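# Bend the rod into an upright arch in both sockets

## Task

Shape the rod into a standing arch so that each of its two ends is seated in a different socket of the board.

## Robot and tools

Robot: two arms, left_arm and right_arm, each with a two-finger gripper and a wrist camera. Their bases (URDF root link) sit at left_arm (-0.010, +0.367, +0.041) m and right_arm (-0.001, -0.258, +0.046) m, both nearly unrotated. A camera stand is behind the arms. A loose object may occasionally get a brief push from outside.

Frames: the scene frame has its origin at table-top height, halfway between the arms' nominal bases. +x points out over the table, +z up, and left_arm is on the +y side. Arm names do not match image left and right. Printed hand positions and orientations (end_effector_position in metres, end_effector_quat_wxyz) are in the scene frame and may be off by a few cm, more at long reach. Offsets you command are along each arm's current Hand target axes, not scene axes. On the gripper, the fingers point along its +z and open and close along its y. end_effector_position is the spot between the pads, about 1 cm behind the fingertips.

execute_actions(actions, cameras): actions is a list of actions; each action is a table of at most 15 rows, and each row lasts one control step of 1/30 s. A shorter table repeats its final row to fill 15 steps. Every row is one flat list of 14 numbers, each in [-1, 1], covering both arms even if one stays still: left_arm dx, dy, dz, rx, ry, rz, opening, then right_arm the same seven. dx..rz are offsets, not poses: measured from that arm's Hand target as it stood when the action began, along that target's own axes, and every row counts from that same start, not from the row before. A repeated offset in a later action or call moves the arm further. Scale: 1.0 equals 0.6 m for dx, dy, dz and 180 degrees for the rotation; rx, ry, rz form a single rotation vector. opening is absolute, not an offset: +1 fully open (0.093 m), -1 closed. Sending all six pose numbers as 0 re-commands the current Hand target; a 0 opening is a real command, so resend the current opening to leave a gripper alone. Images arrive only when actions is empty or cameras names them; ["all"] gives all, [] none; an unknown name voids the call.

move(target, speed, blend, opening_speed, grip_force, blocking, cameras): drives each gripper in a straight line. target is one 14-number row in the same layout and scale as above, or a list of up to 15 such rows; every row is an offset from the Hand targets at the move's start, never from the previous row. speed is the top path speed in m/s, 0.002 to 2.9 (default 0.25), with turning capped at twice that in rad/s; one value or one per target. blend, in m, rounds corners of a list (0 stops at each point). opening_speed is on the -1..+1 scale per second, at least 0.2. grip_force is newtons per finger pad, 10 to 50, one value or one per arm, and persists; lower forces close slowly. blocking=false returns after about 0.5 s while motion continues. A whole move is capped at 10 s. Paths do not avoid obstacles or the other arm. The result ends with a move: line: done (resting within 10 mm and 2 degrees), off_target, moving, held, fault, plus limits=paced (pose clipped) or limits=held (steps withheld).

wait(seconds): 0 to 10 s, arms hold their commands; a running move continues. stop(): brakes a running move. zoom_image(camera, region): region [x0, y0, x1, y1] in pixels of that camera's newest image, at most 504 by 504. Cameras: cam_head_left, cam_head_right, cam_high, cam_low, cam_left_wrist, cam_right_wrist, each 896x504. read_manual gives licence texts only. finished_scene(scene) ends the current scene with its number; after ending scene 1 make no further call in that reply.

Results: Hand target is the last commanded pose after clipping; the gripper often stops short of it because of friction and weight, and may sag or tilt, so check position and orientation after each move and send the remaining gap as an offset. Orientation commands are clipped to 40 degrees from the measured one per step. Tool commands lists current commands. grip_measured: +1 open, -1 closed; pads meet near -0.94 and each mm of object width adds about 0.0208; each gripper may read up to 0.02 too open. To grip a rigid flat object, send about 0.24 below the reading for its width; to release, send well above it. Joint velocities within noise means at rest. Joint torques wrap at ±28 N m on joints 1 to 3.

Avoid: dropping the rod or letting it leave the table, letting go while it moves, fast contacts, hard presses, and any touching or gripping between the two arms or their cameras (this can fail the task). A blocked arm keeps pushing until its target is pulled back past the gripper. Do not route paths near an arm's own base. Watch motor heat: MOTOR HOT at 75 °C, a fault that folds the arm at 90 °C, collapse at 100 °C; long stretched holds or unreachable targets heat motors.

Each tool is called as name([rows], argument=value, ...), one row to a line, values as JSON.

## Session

execute_actions(actions=[])

Scene clock: 0.00 s.
left_arm: end_effector_position=(+0.3536, +0.3721, +0.1419) grip_measured=+1.000 end_effector_quat_wxyz=(+0.629, -0.024, +0.777, +0.027) | right_arm: end_effector_position=(+0.3641, -0.2634, +0.1384) grip_measured=+1.000 end_effector_quat_wxyz=(+0.611, +0.029, +0.791, -0.003)
Joint positions: left_arm=[-0.033 1.552 0.204 1.138 -0.106 -0.011 0.093] | right_arm=[-0.004 1.551 0.218 1.076 0.048 0.045 0.093]
Joint velocities: within noise
Joint torques (N m): no reading
Motor temperatures (°C): left_arm=[30 39 37 28 28 29 30] | right_arm=[28 38 37 30 30 31 29]
Heat: left arm: 39 °C; right arm: 38 °C.
Hand target: left_arm +0.3571, +0.3720, +0.1520; +0.642, -0.025, +0.766, +0.026 | right_arm +0.3679, -0.2634, +0.1486; +0.625, +0.029, +0.780, -0.003
Tool commands: left_gripper/opening=+1.0 right_gripper/opening=+1.0

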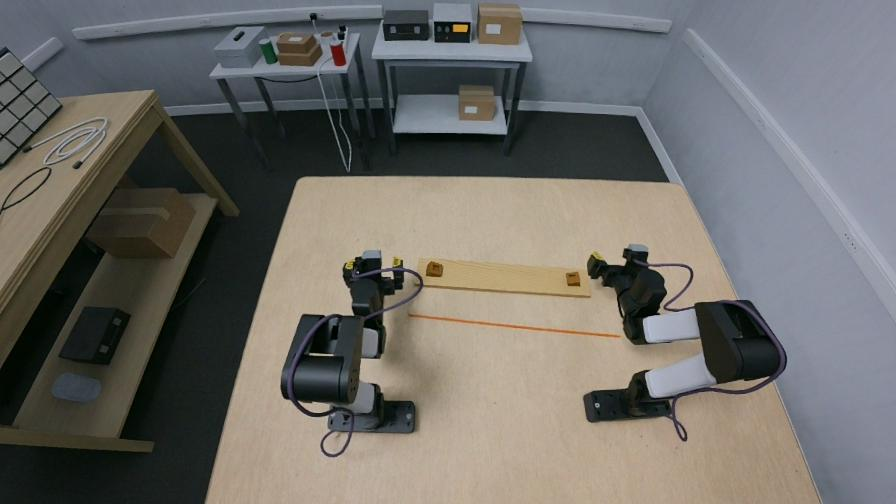

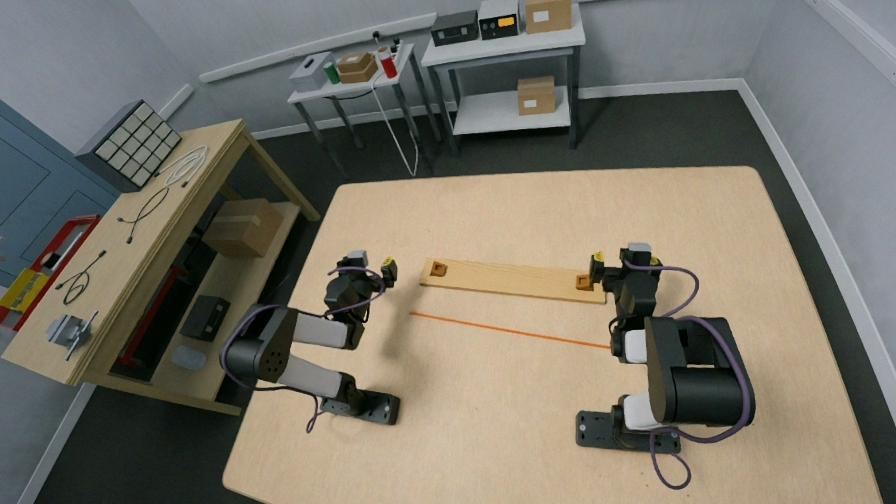

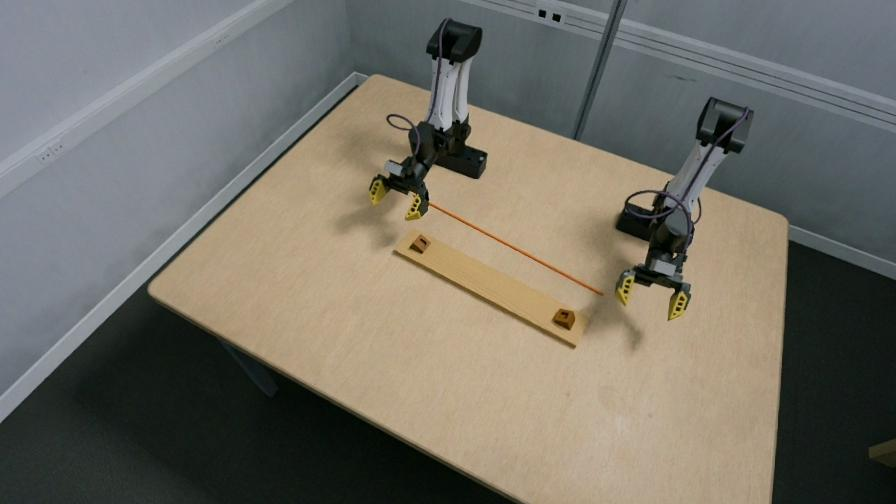

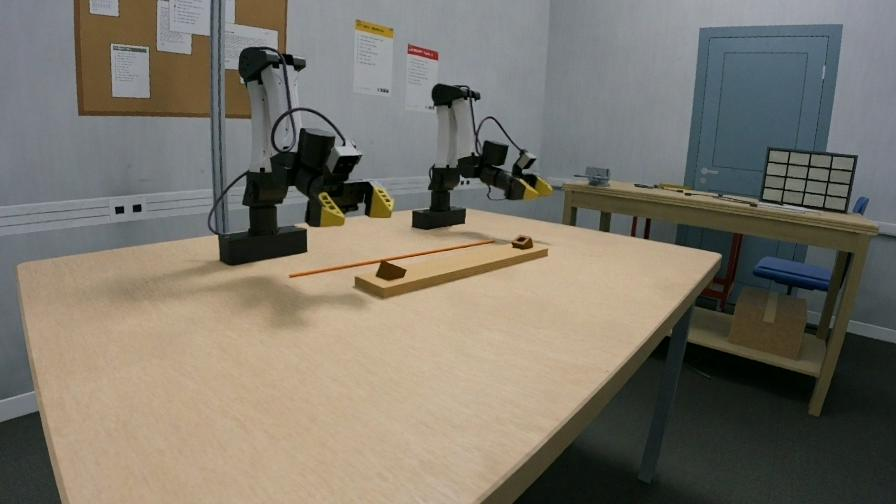

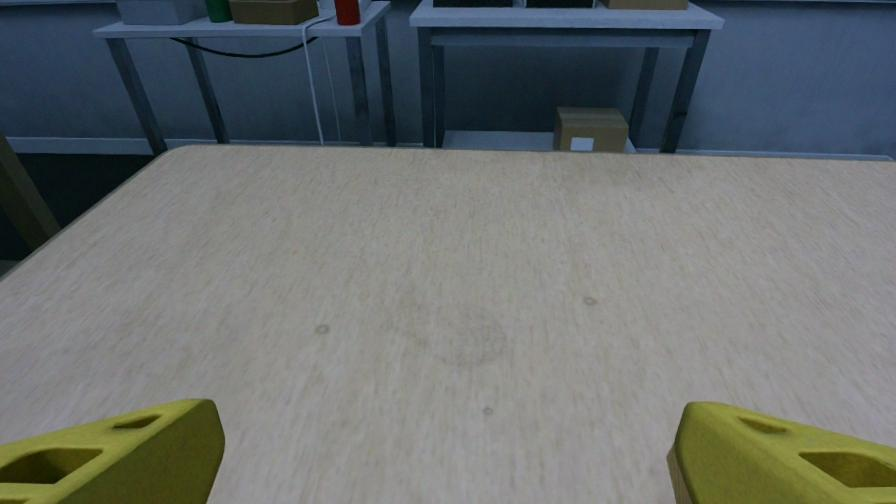

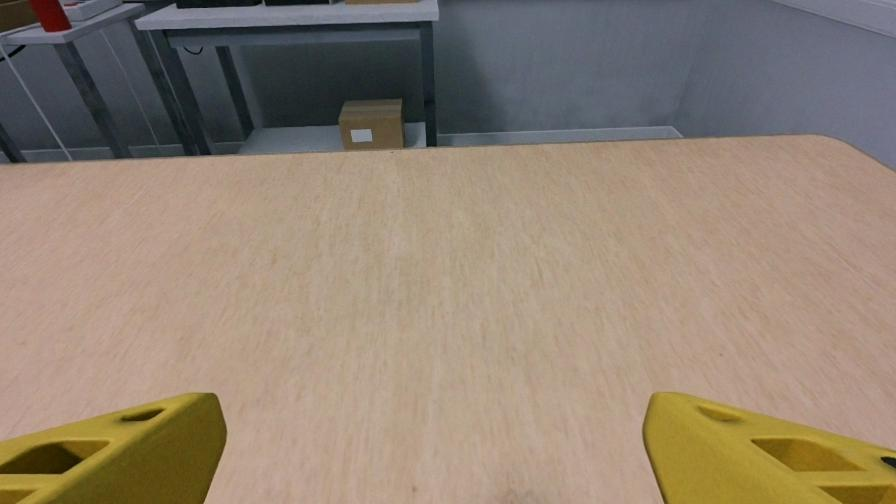

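move(target=[-0.079,-0.2723,-0.2157,0.3853,0.3141,0.4568,-0.4,-0.0528,0.096,-0.2952,-0.3117,0.3489,-0.4032,-0.4], speed=0.3, cameras=["all"])

Scene clock: 44.37 s.
left_arm: end_effector_position=(+0.2453, +0.2023, +0.2127) grip_measured=-0.398 end_effector_quat_wxyz=(-0.009, +0.743, +0.669, -0.006) | right_arm: end_effector_position=(+0.2019, -0.2004, +0.2127) grip_measured=-0.398 end_effector_quat_wxyz=(-0.002, -0.654, +0.756, +0.008)
Joint positions: left_arm=[-0.566 1.723 1.642 -1.511 0.006 1.107 0.026] | right_arm=[0.254 1.358 1.267 -1.49 -0.013 -1.161 0.026]
Joint torques (N m): left_arm=[-0.57 -5.9 8.28 0.27 -0.06 0.25] | right_arm=[0.21 -2.99 7.82 0.34 -0.02 -0.18]
Motor temperatures (°C): left_arm=[30 40 39 37 28 29 30] | right_arm=[28 40 39 44 30 31 29]
Heat: left arm: 40 °C; right arm: 44 °C.
Hand target: left_arm +0.2500, +0.1999, +0.2198; +0.000, +0.749, +0.663, +0.000 | right_arm +0.2050, -0.2000, +0.2203; +0.001, -0.663, +0.749, +0.000
Off the commanded pose: left_arm 0.009 m, 2 deg | right_arm 0.008 m, 2 deg.
move: done

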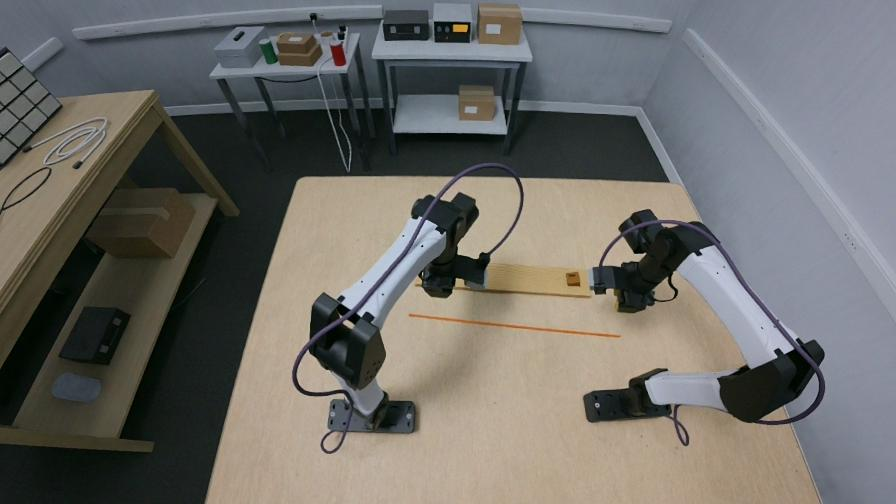

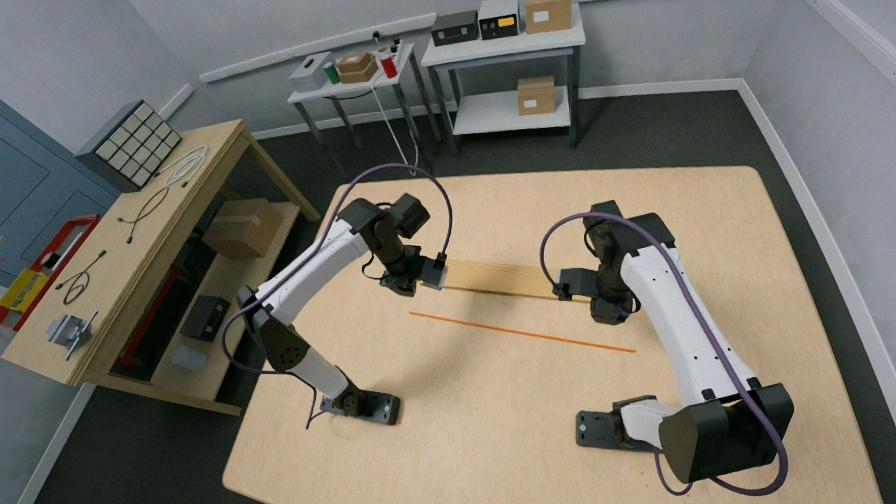

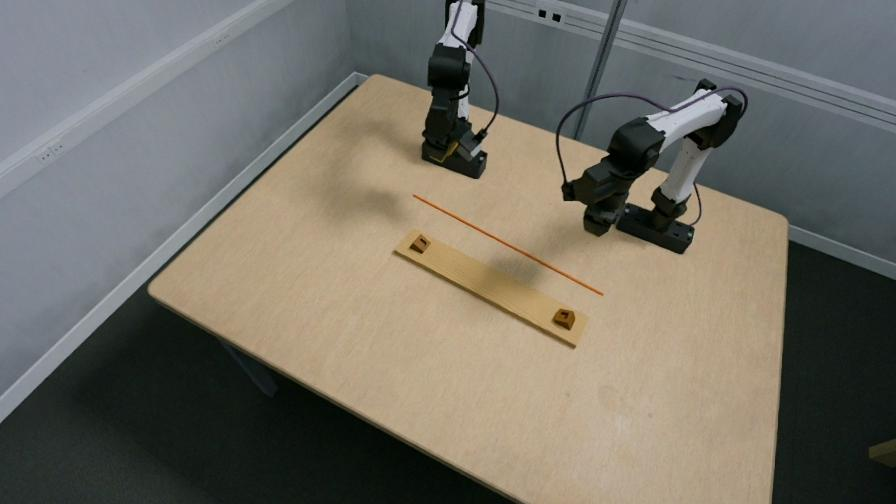

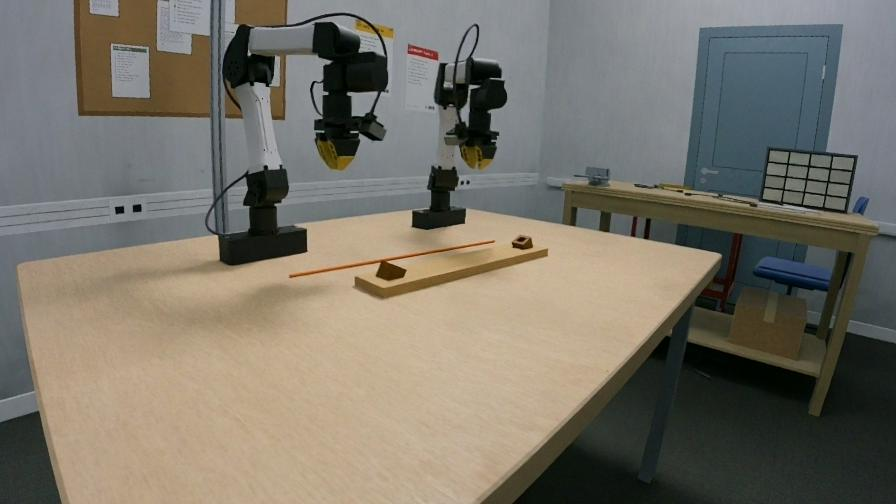

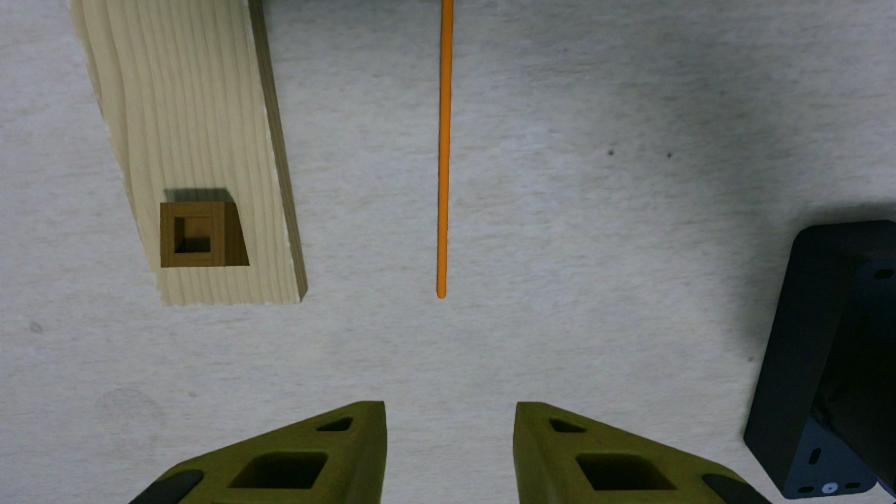

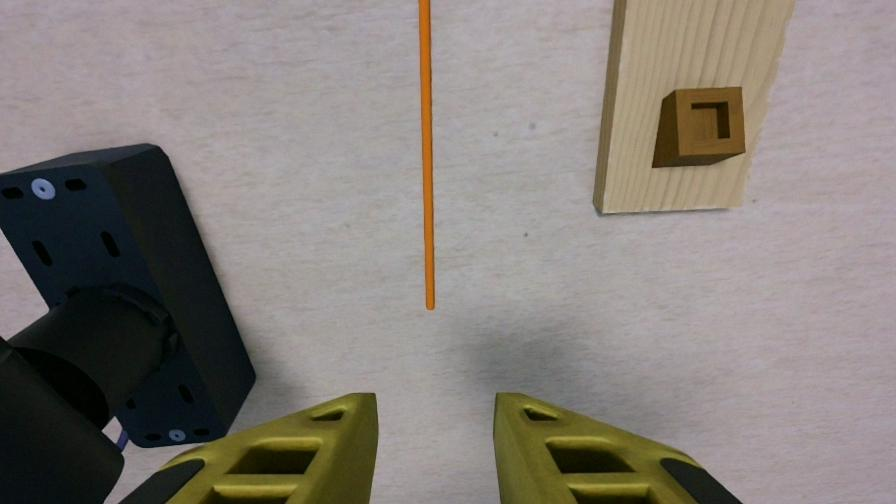

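move(target=[0.0667,-0.0037,0.255,0,0,0.0072,-0.4,0.0935,0.0288,0.255,0,0,0,-0.4], speed=0.2, cameras=["cam_left_wrist","cam_right_wrist"])

Scene clock: 79.50 s.
left_arm: end_effector_position=(+0.2517, +0.2390, +0.0703) grip_measured=-0.398 end_effector_quat_wxyz=(-0.002, +0.753, +0.659, -0.001) | right_arm: end_effector_position=(+0.1803, -0.2517, +0.0709) grip_measured=-0.398 end_effector_quat_wxyz=(-0.001, -0.660, +0.751, +0.002)
Joint positions: left_arm=[-0.452 1.73 1.074 -0.919 0 1.251 0.026] | right_arm=[0.021 1.309 0.656 -0.922 -0.002 -1.409 0.026]
Joint torques (N m): left_arm=[0.08 -5.91 4.29 0.53 -0.02 0.25] | right_arm=[-1.17 -2.41 3.93 0.7 -0.11 -0.14]
Motor temperatures (°C): left_arm=[30 43 44 31 28 29 30] | right_arm=[28 38 41 35 30 31 29]
Heat: left arm: 44 °C; right arm: 41 °C.
Hand target: left_arm +0.2527, +0.2401, +0.0669; +0.000, +0.756, +0.654, +0.000 | right_arm +0.1810, -0.2534, +0.0672; +0.001, -0.662, +0.749, +0.000
Off the commanded pose: left_arm 0.004 m, 1 deg | right_arm 0.004 m, 0 deg.
move: done
Images, in order (width x height): cam_left_wrist 896x504, cam_right_wrist 896x504.

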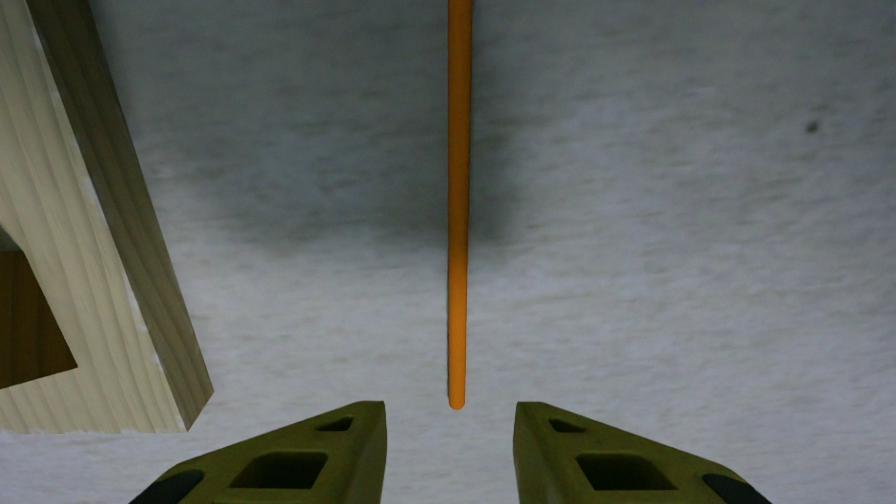

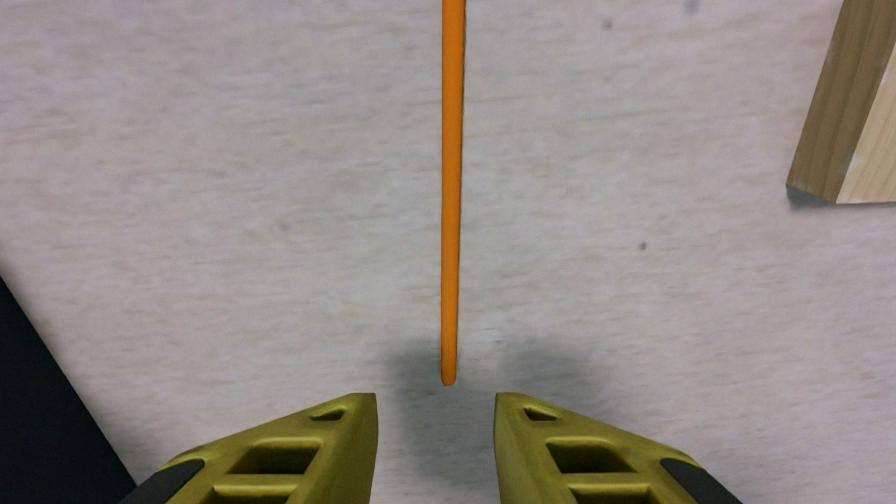

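move([
  [0,-0.0045,0.075,0,0,0,-0.4,0,-0.0042,0.075,0,0,0,-0.4],
  [0,-0.0045,0.1065,0,0,0,-0.4,0,-0.0042,0.1095,0,0,0,-0.4],
], speed=[0.12,0.04], blend=[0.005,0], cameras=["cam_left_wrist","cam_right_wrist"])

Scene clock: 92.30 s.
left_arm: end_effector_position=(+0.2479, +0.2409, +0.0074) grip_measured=-0.398 end_effector_quat_wxyz=(-0.006, +0.753, +0.658, -0.003) | right_arm: end_effector_position=(+0.1771, -0.2518, +0.0056) grip_measured=-0.398 end_effector_quat_wxyz=(-0.011, -0.660, +0.751, +0.010)
Joint positions: left_arm=[-0.452 1.854 0.938 -0.668 0 1.251 0.026] | right_arm=[0.021 1.511 0.503 -0.592 -0.002 -1.41 0.026]
Joint torques (N m): left_arm=[-0.18 -5.9 3.63 0.68 -0.02 0.22] | right_arm=[-1.28 -2.74 3.11 0.91 -0.11 -0.19]
Heat: left arm: 43 °C; right arm: 41 °C.
Hand target: left_arm +0.2501, +0.2405, +0.0031; +0.000, +0.756, +0.654, +0.000 | right_arm +0.1835, -0.2536, +0.0015; +0.001, -0.662, +0.749, +0.000
Off the commanded pose: left_arm 0.005 m, 1 deg | right_arm 0.008 m, 2 deg.
move: done
Images, in order (width x height): cam_left_wrist 896x504, cam_right_wrist 896x504.

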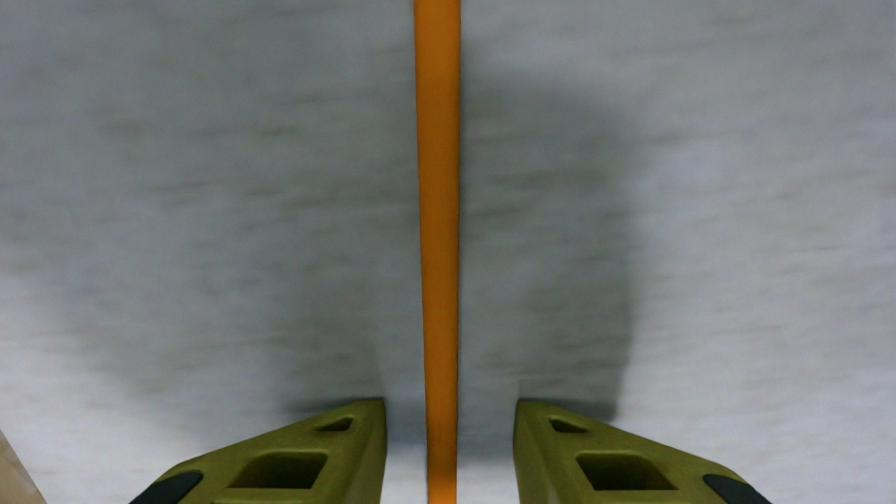

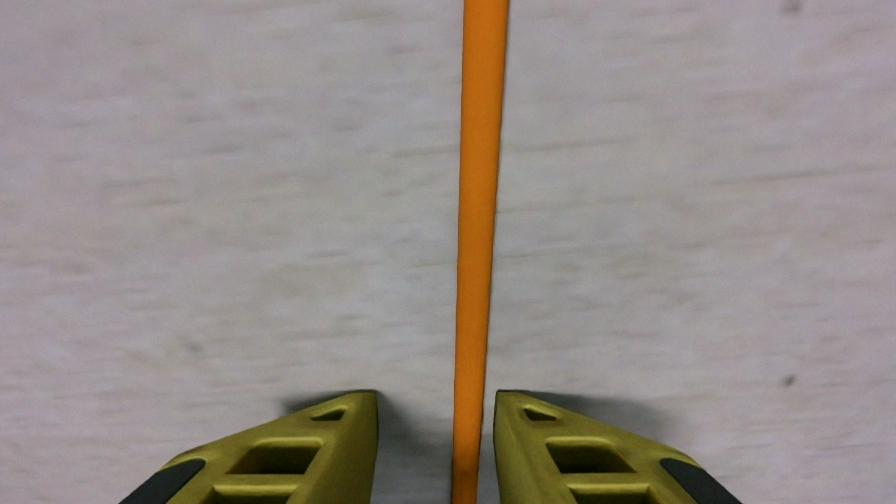

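move(target=[0,0,0,0,0,0,-1,0,0,0,0,0,0,-1], opening_speed=0.5, cameras=["cam_left_wrist","cam_right_wrist","cam_high"])

Scene clock: 96.77 s.
left_arm: end_effector_position=(+0.2481, +0.2408, +0.0074) grip_measured=-0.977 end_effector_quat_wxyz=(-0.006, +0.753, +0.658, -0.002) | right_arm: end_effector_position=(+0.1798, -0.2517, +0.0055) grip_measured=-0.959 end_effector_quat_wxyz=(-0.007, -0.661, +0.751, +0.007)
Joint positions: left_arm=[-0.452 1.854 0.938 -0.667 0 1.251 0] | right_arm=[0.021 1.511 0.503 -0.581 -0.002 -1.411 0]
Joint torques (N m): left_arm=[-0.18 -5.9 3.62 0.68 -0.02 0.23] | right_arm=[-1.29 -2.67 3.1 0.84 -0.11 -0.18]
Heat: left arm: 42 °C; right arm: 41 °C.
Hand target: left_arm +0.2501, +0.2405, +0.0031; +0.000, +0.756, +0.654, +0.000 | right_arm +0.1835, -0.2536, +0.0015; +0.001, -0.662, +0.749, +0.000
Off the commanded pose: left_arm 0.005 m, 1 deg | right_arm 0.006 m, 1 deg.
move: done
Images, in order (width x height): cam_high 896x504, cam_left_wrist 896x504, cam_right_wrist 896x504.

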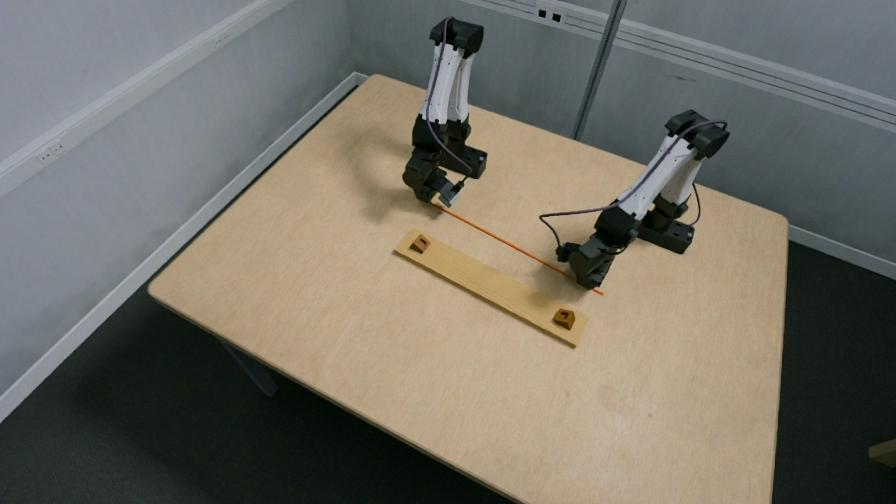

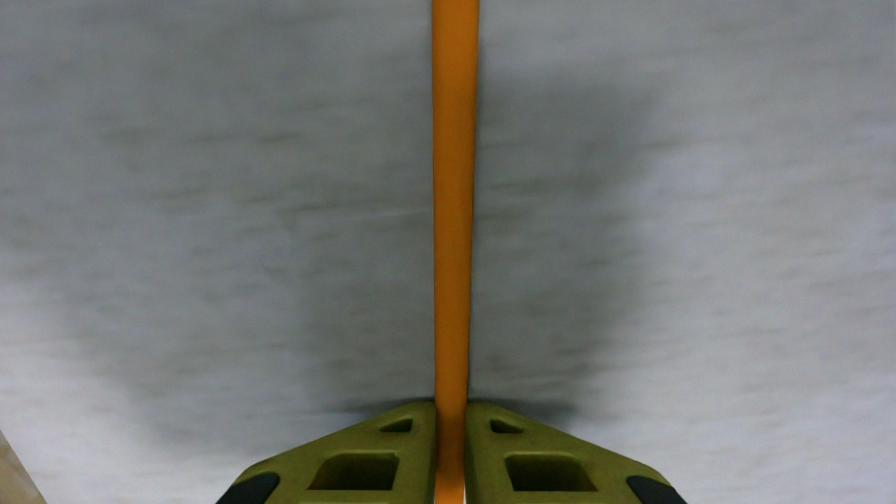

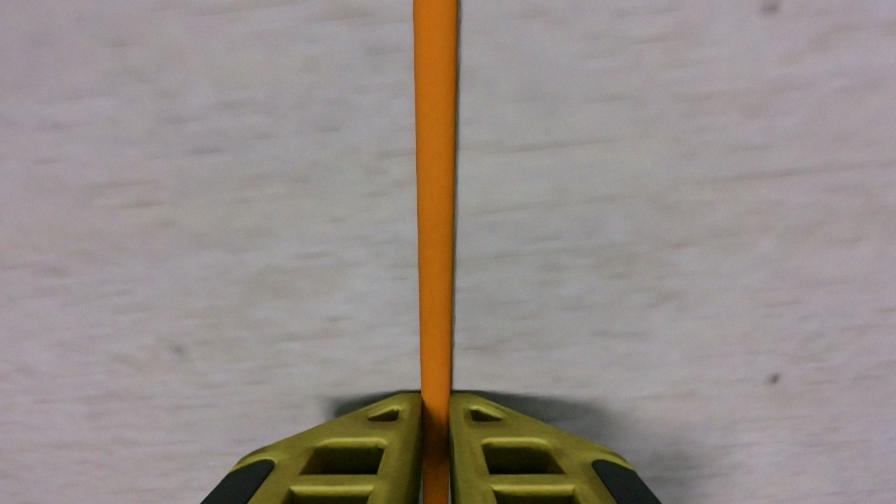

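move([
  [0,0,-0.1,0,0,0,-1,0,0,-0.1,0,0,0,-1],
  [0.07,0.1607,-0.32,0,0,-0.006,-1,-0.0762,-0.1683,-0.3225,0,0,-0.006,-1],
], speed=0.12, blend=[0.03,0], blocking=true, cameras=["cam_high","cam_low"])

Scene clock: 153.47 s.
left_arm: end_effector_position=(+0.3465, +0.2691, +0.1883) grip_measured=-0.977 end_effector_quat_wxyz=(-0.008, +0.746, +0.666, -0.004) | right_arm: end_effector_position=(+0.2864, -0.2237, +0.1879) grip_measured=-0.971 end_effector_quat_wxyz=(-0.003, -0.670, +0.742, +0.003)
Joint positions: left_arm=[-0.267 1.978 1.874 -1.485 -0.003 1.415 0] | right_arm=[0.107 1.645 1.434 -1.368 -0.001 -1.35 0]
Joint torques (N m): left_arm=[-0.17 -7.82 8.32 0.23 0.01 0.25] | right_arm=[0.2 -5.19 7.83 0.3 -0.12 0.05]
Motor temperatures (°C): left_arm=[30 42 39 30 28 29 31] | right_arm=[28 38 40 34 30 31 31]
Heat: left arm: 42 °C; right arm: 40 °C.
Hand target: left_arm +0.3514, +0.2680, +0.1950; +0.000, +0.750, +0.661, +0.000 | right_arm +0.2893, -0.2207, +0.1950; +0.000, -0.670, +0.743, +0.000
Off the commanded pose: left_arm 0.008 m, 1 deg | right_arm 0.008 m, 1 deg.
move: done; blend cut to 0.0299 m at target 1
Images, in order (width x height): cam_high 896x504, cam_low 896x504.

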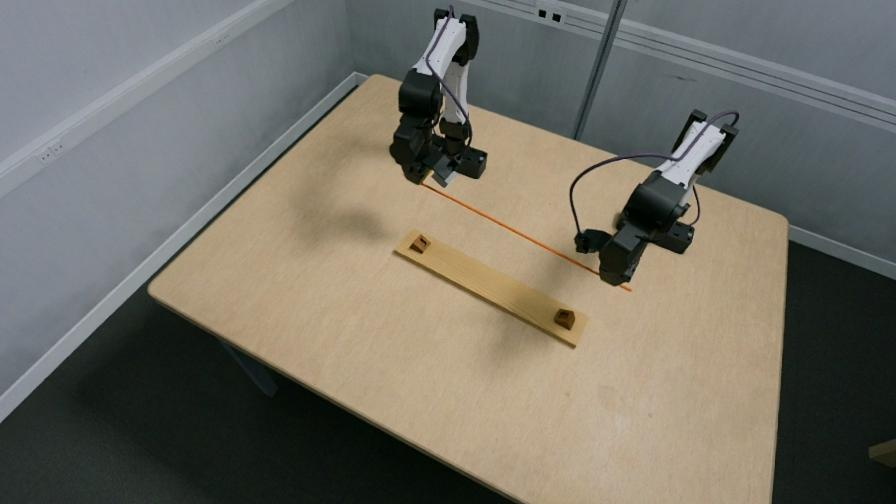

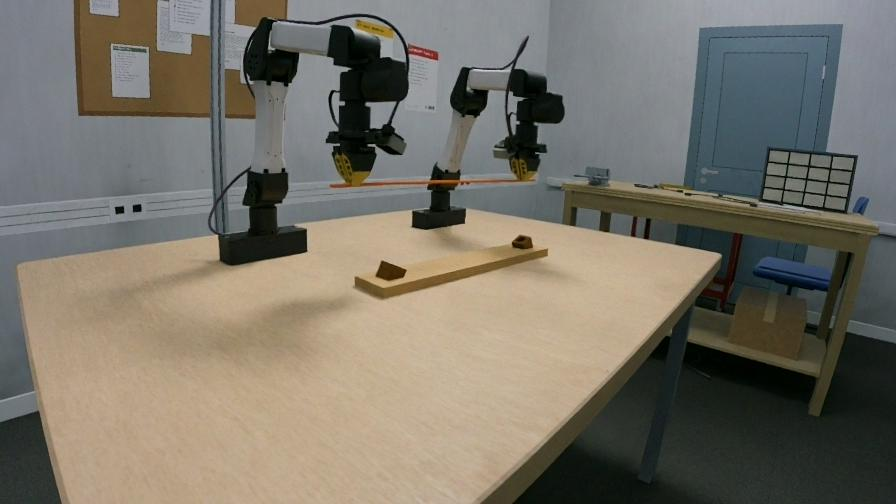

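move([
  [-0.0125,0.0158,0.02,0,-0.1111,0,-1,-0.0128,-0.0203,0.02,0,-0.1111,0.003,-1],
  [-0.0467,0.0367,0.0617,0,-0.2222,0,-1,-0.049,-0.0462,0.0667,0,-0.2222,0.004,-1],
  [-0.13,0.0633,0.125,0,-0.3556,0,-1,-0.1382,-0.0815,0.1333,0,-0.3556,0.006,-1],
], speed=0.1, blend=[0.02,0.02,0], cameras=["cam_high","cam_low"])

zoom_image(camera="cam_low", region=[350, 150, 560, 310])

zoom_image(camera="cam_high", region=[380, 200, 600, 350])

Scene clock: 190.50 s.
left_arm: end_effector_position=(+0.3853, +0.2060, +0.1138) grip_measured=-0.977 end_effector_quat_wxyz=(+0.331, +0.638, +0.587, -0.372) | right_arm: end_effector_position=(+0.3487, -0.1642, +0.1055) grip_measured=-0.971 end_effector_quat_wxyz=(+0.371, -0.567, +0.660, +0.326)
Joint positions: left_arm=[-0.038 2.234 1.63 -1.07 1.04 1.674 0] | right_arm=[-0.16 1.969 1.155 -0.769 -1.032 -1.574 0]
Joint torques (N m): left_arm=[-3.62 -9.36 4.11 0.27 1.15 0.26] | right_arm=[2.71 -7.16 3.69 0.58 -1.57 0.04]
Heat: left arm: 45 °C; right arm: 43 °C.
Hand target: left_arm +0.3794, +0.1859, +0.1199; +0.350, +0.636, +0.561, -0.397 | right_arm +0.3465, -0.1433, +0.1152; +0.394, -0.561, +0.636, +0.355
Off the commanded pose: left_arm 0.022 m, 5 deg | right_arm 0.023 m, 5 deg.
move: off_target (left_arm, right_arm)
Images, in order (width x height): cam_high 896x504, cam_low 896x504.

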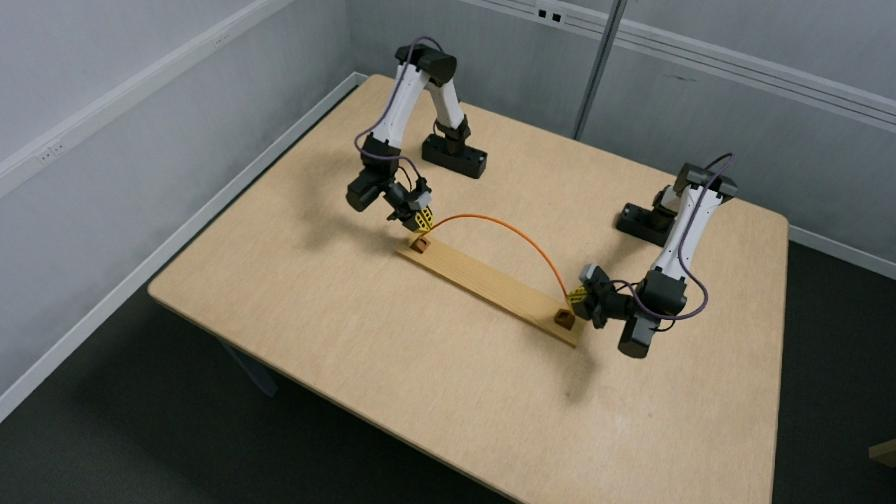

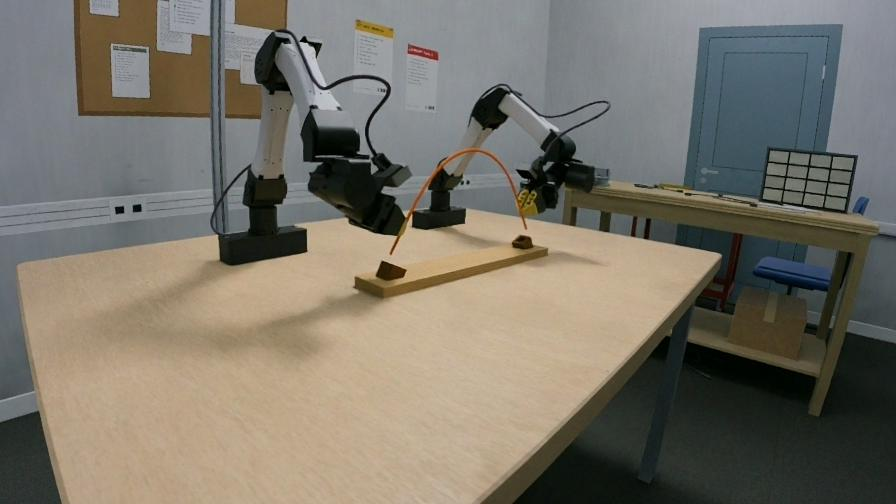

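Scaled by 2.400 from the camera's 896x504 image, which has a finer 1280x720 frame.

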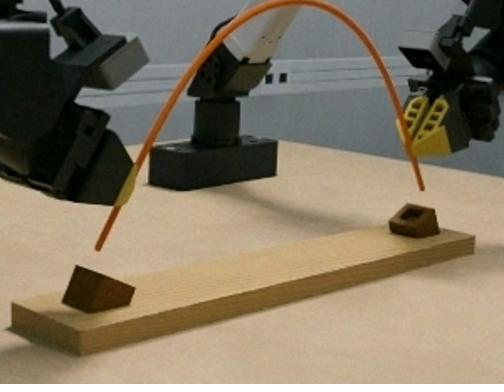

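Scaled by 2.291 from the camera's 896x504 image, which has a finer 1280x720 frame.

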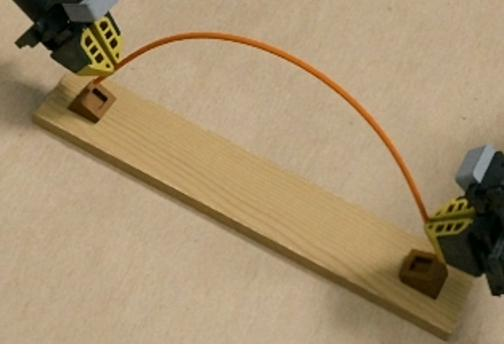

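zoom_image(camera="cam_low", region=[365, 215, 425, 290])

zoom_image(camera="cam_low", region=[495, 195, 555, 255])

zoom_image(camera="cam_high", region=[395, 210, 445, 260])

zoom_image(camera="cam_high", region=[540, 275, 600, 335])

Scaled by 6.720 from the camera's 896x504 image, which has a finer 1280x720 frame.

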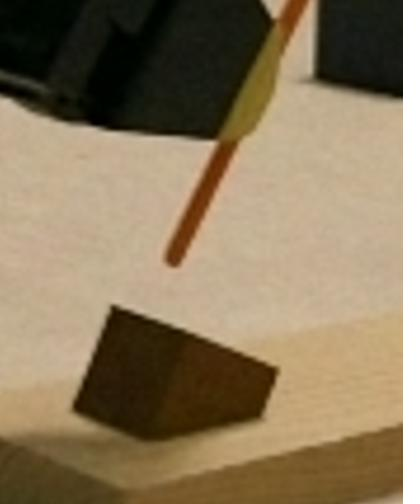

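Scaled by 8.400 from the camera's 896x504 image, which has a finer 1280x720 frame.

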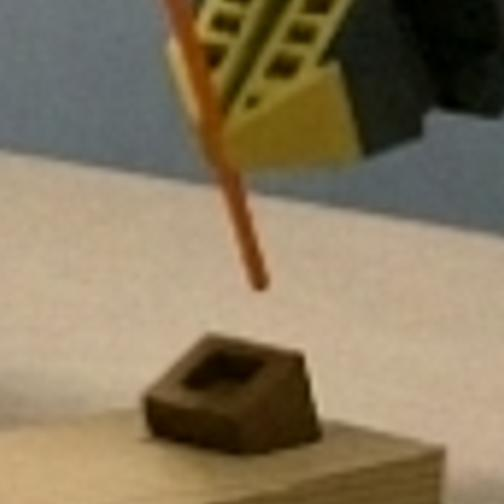

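Scaled by 10.080 from the camera's 896x504 image, which has a finer 1280x720 frame.

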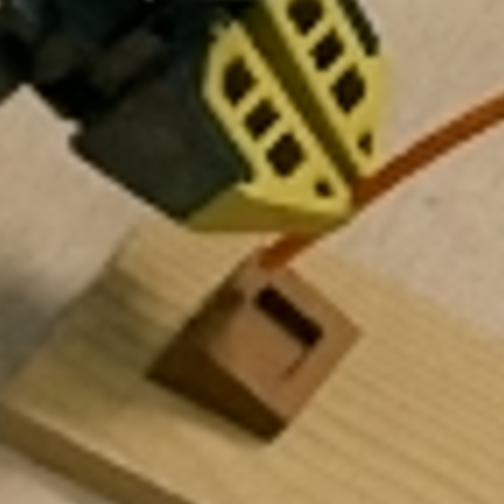

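Scaled by 8.400 from the camera's 896x504 image, which has a finer 1280x720 frame.

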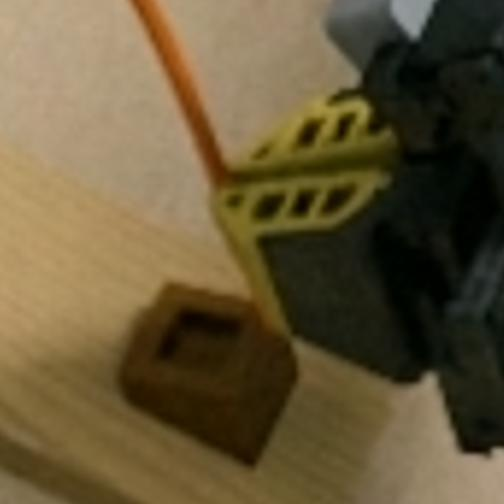

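move(target=[-0.0168,0.005,0.0345,0,-0.0167,0,-1,-0.0088,-0.005,0.018,0,-0.0167,0,-1], speed=0.06, cameras=["cam_high","cam_low"])

zoom_image(camera="cam_low", region=[365, 215, 425, 290])

zoom_image(camera="cam_low", region=[495, 195, 555, 255])

zoom_image(camera="cam_high", region=[395, 210, 445, 260])

zoom_image(camera="cam_high", region=[540, 275, 600, 335])

Scene clock: 247.23 s.
left_arm: end_effector_position=(+0.3862, +0.1826, +0.1132) grip_measured=-0.977 end_effector_quat_wxyz=(+0.351, +0.630, +0.572, -0.389) | right_arm: end_effector_position=(+0.3547, -0.1528, +0.1060) grip_measured=-0.971 end_effector_quat_wxyz=(+0.392, -0.554, +0.651, +0.341)
Joint positions: left_arm=[-0.082 2.237 1.596 -0.96 1.104 1.603 0] | right_arm=[-0.139 1.984 1.137 -0.68 -1.092 -1.511 0]
Joint torques (N m): left_arm=[-3.88 -9.69 4.23 0.47 1.08 0.01] | right_arm=[3.04 -7.23 3.7 0.72 -1.47 0.03]
Motor temperatures (°C): left_arm=[30 50 40 29 31 29 32] | right_arm=[29 42 40 33 34 31 31]
Heat: left arm: 50 °C; right arm: 42 °C.
Hand target: left_arm +0.3795, +0.1627, +0.1199; +0.365, +0.626, +0.552, -0.414 | right_arm +0.3509, -0.1317, +0.1151; +0.411, -0.551, +0.625, +0.370
Off the commanded pose: left_arm 0.022 m, 4 deg | right_arm 0.023 m, 5 deg.
move: off_target (left_arm, right_arm)
Images, in order (width x height): cam_high 896x504, cam_low 896x504.

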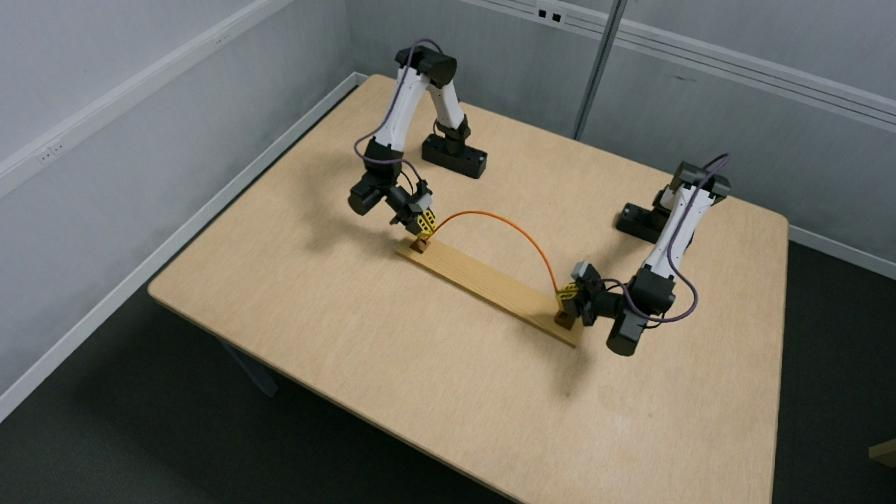

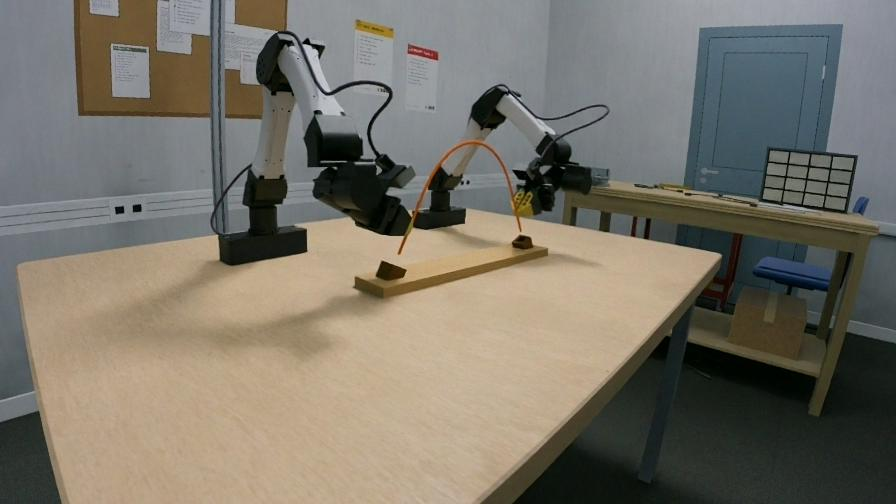

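Scaled by 6.720 from the camera's 896x504 image, which has a finer 1280x720 frame.

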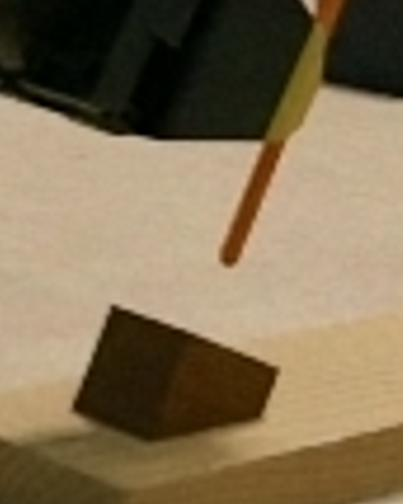

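Scaled by 8.400 from the camera's 896x504 image, which has a finer 1280x720 frame.

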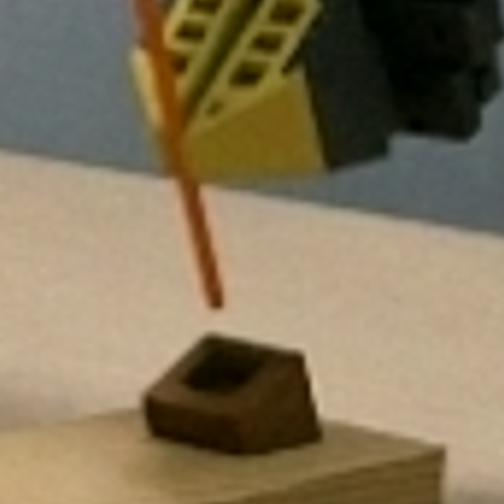

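Scaled by 10.080 from the camera's 896x504 image, which has a finer 1280x720 frame.

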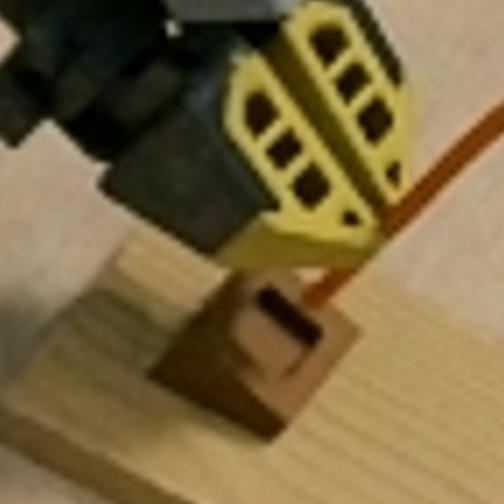

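Scaled by 8.400 from the camera's 896x504 image, which has a finer 1280x720 frame.

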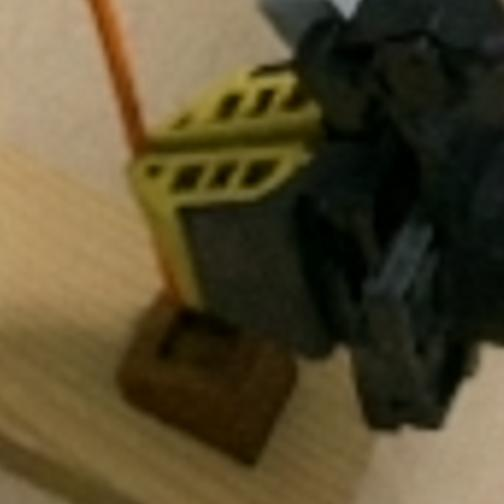

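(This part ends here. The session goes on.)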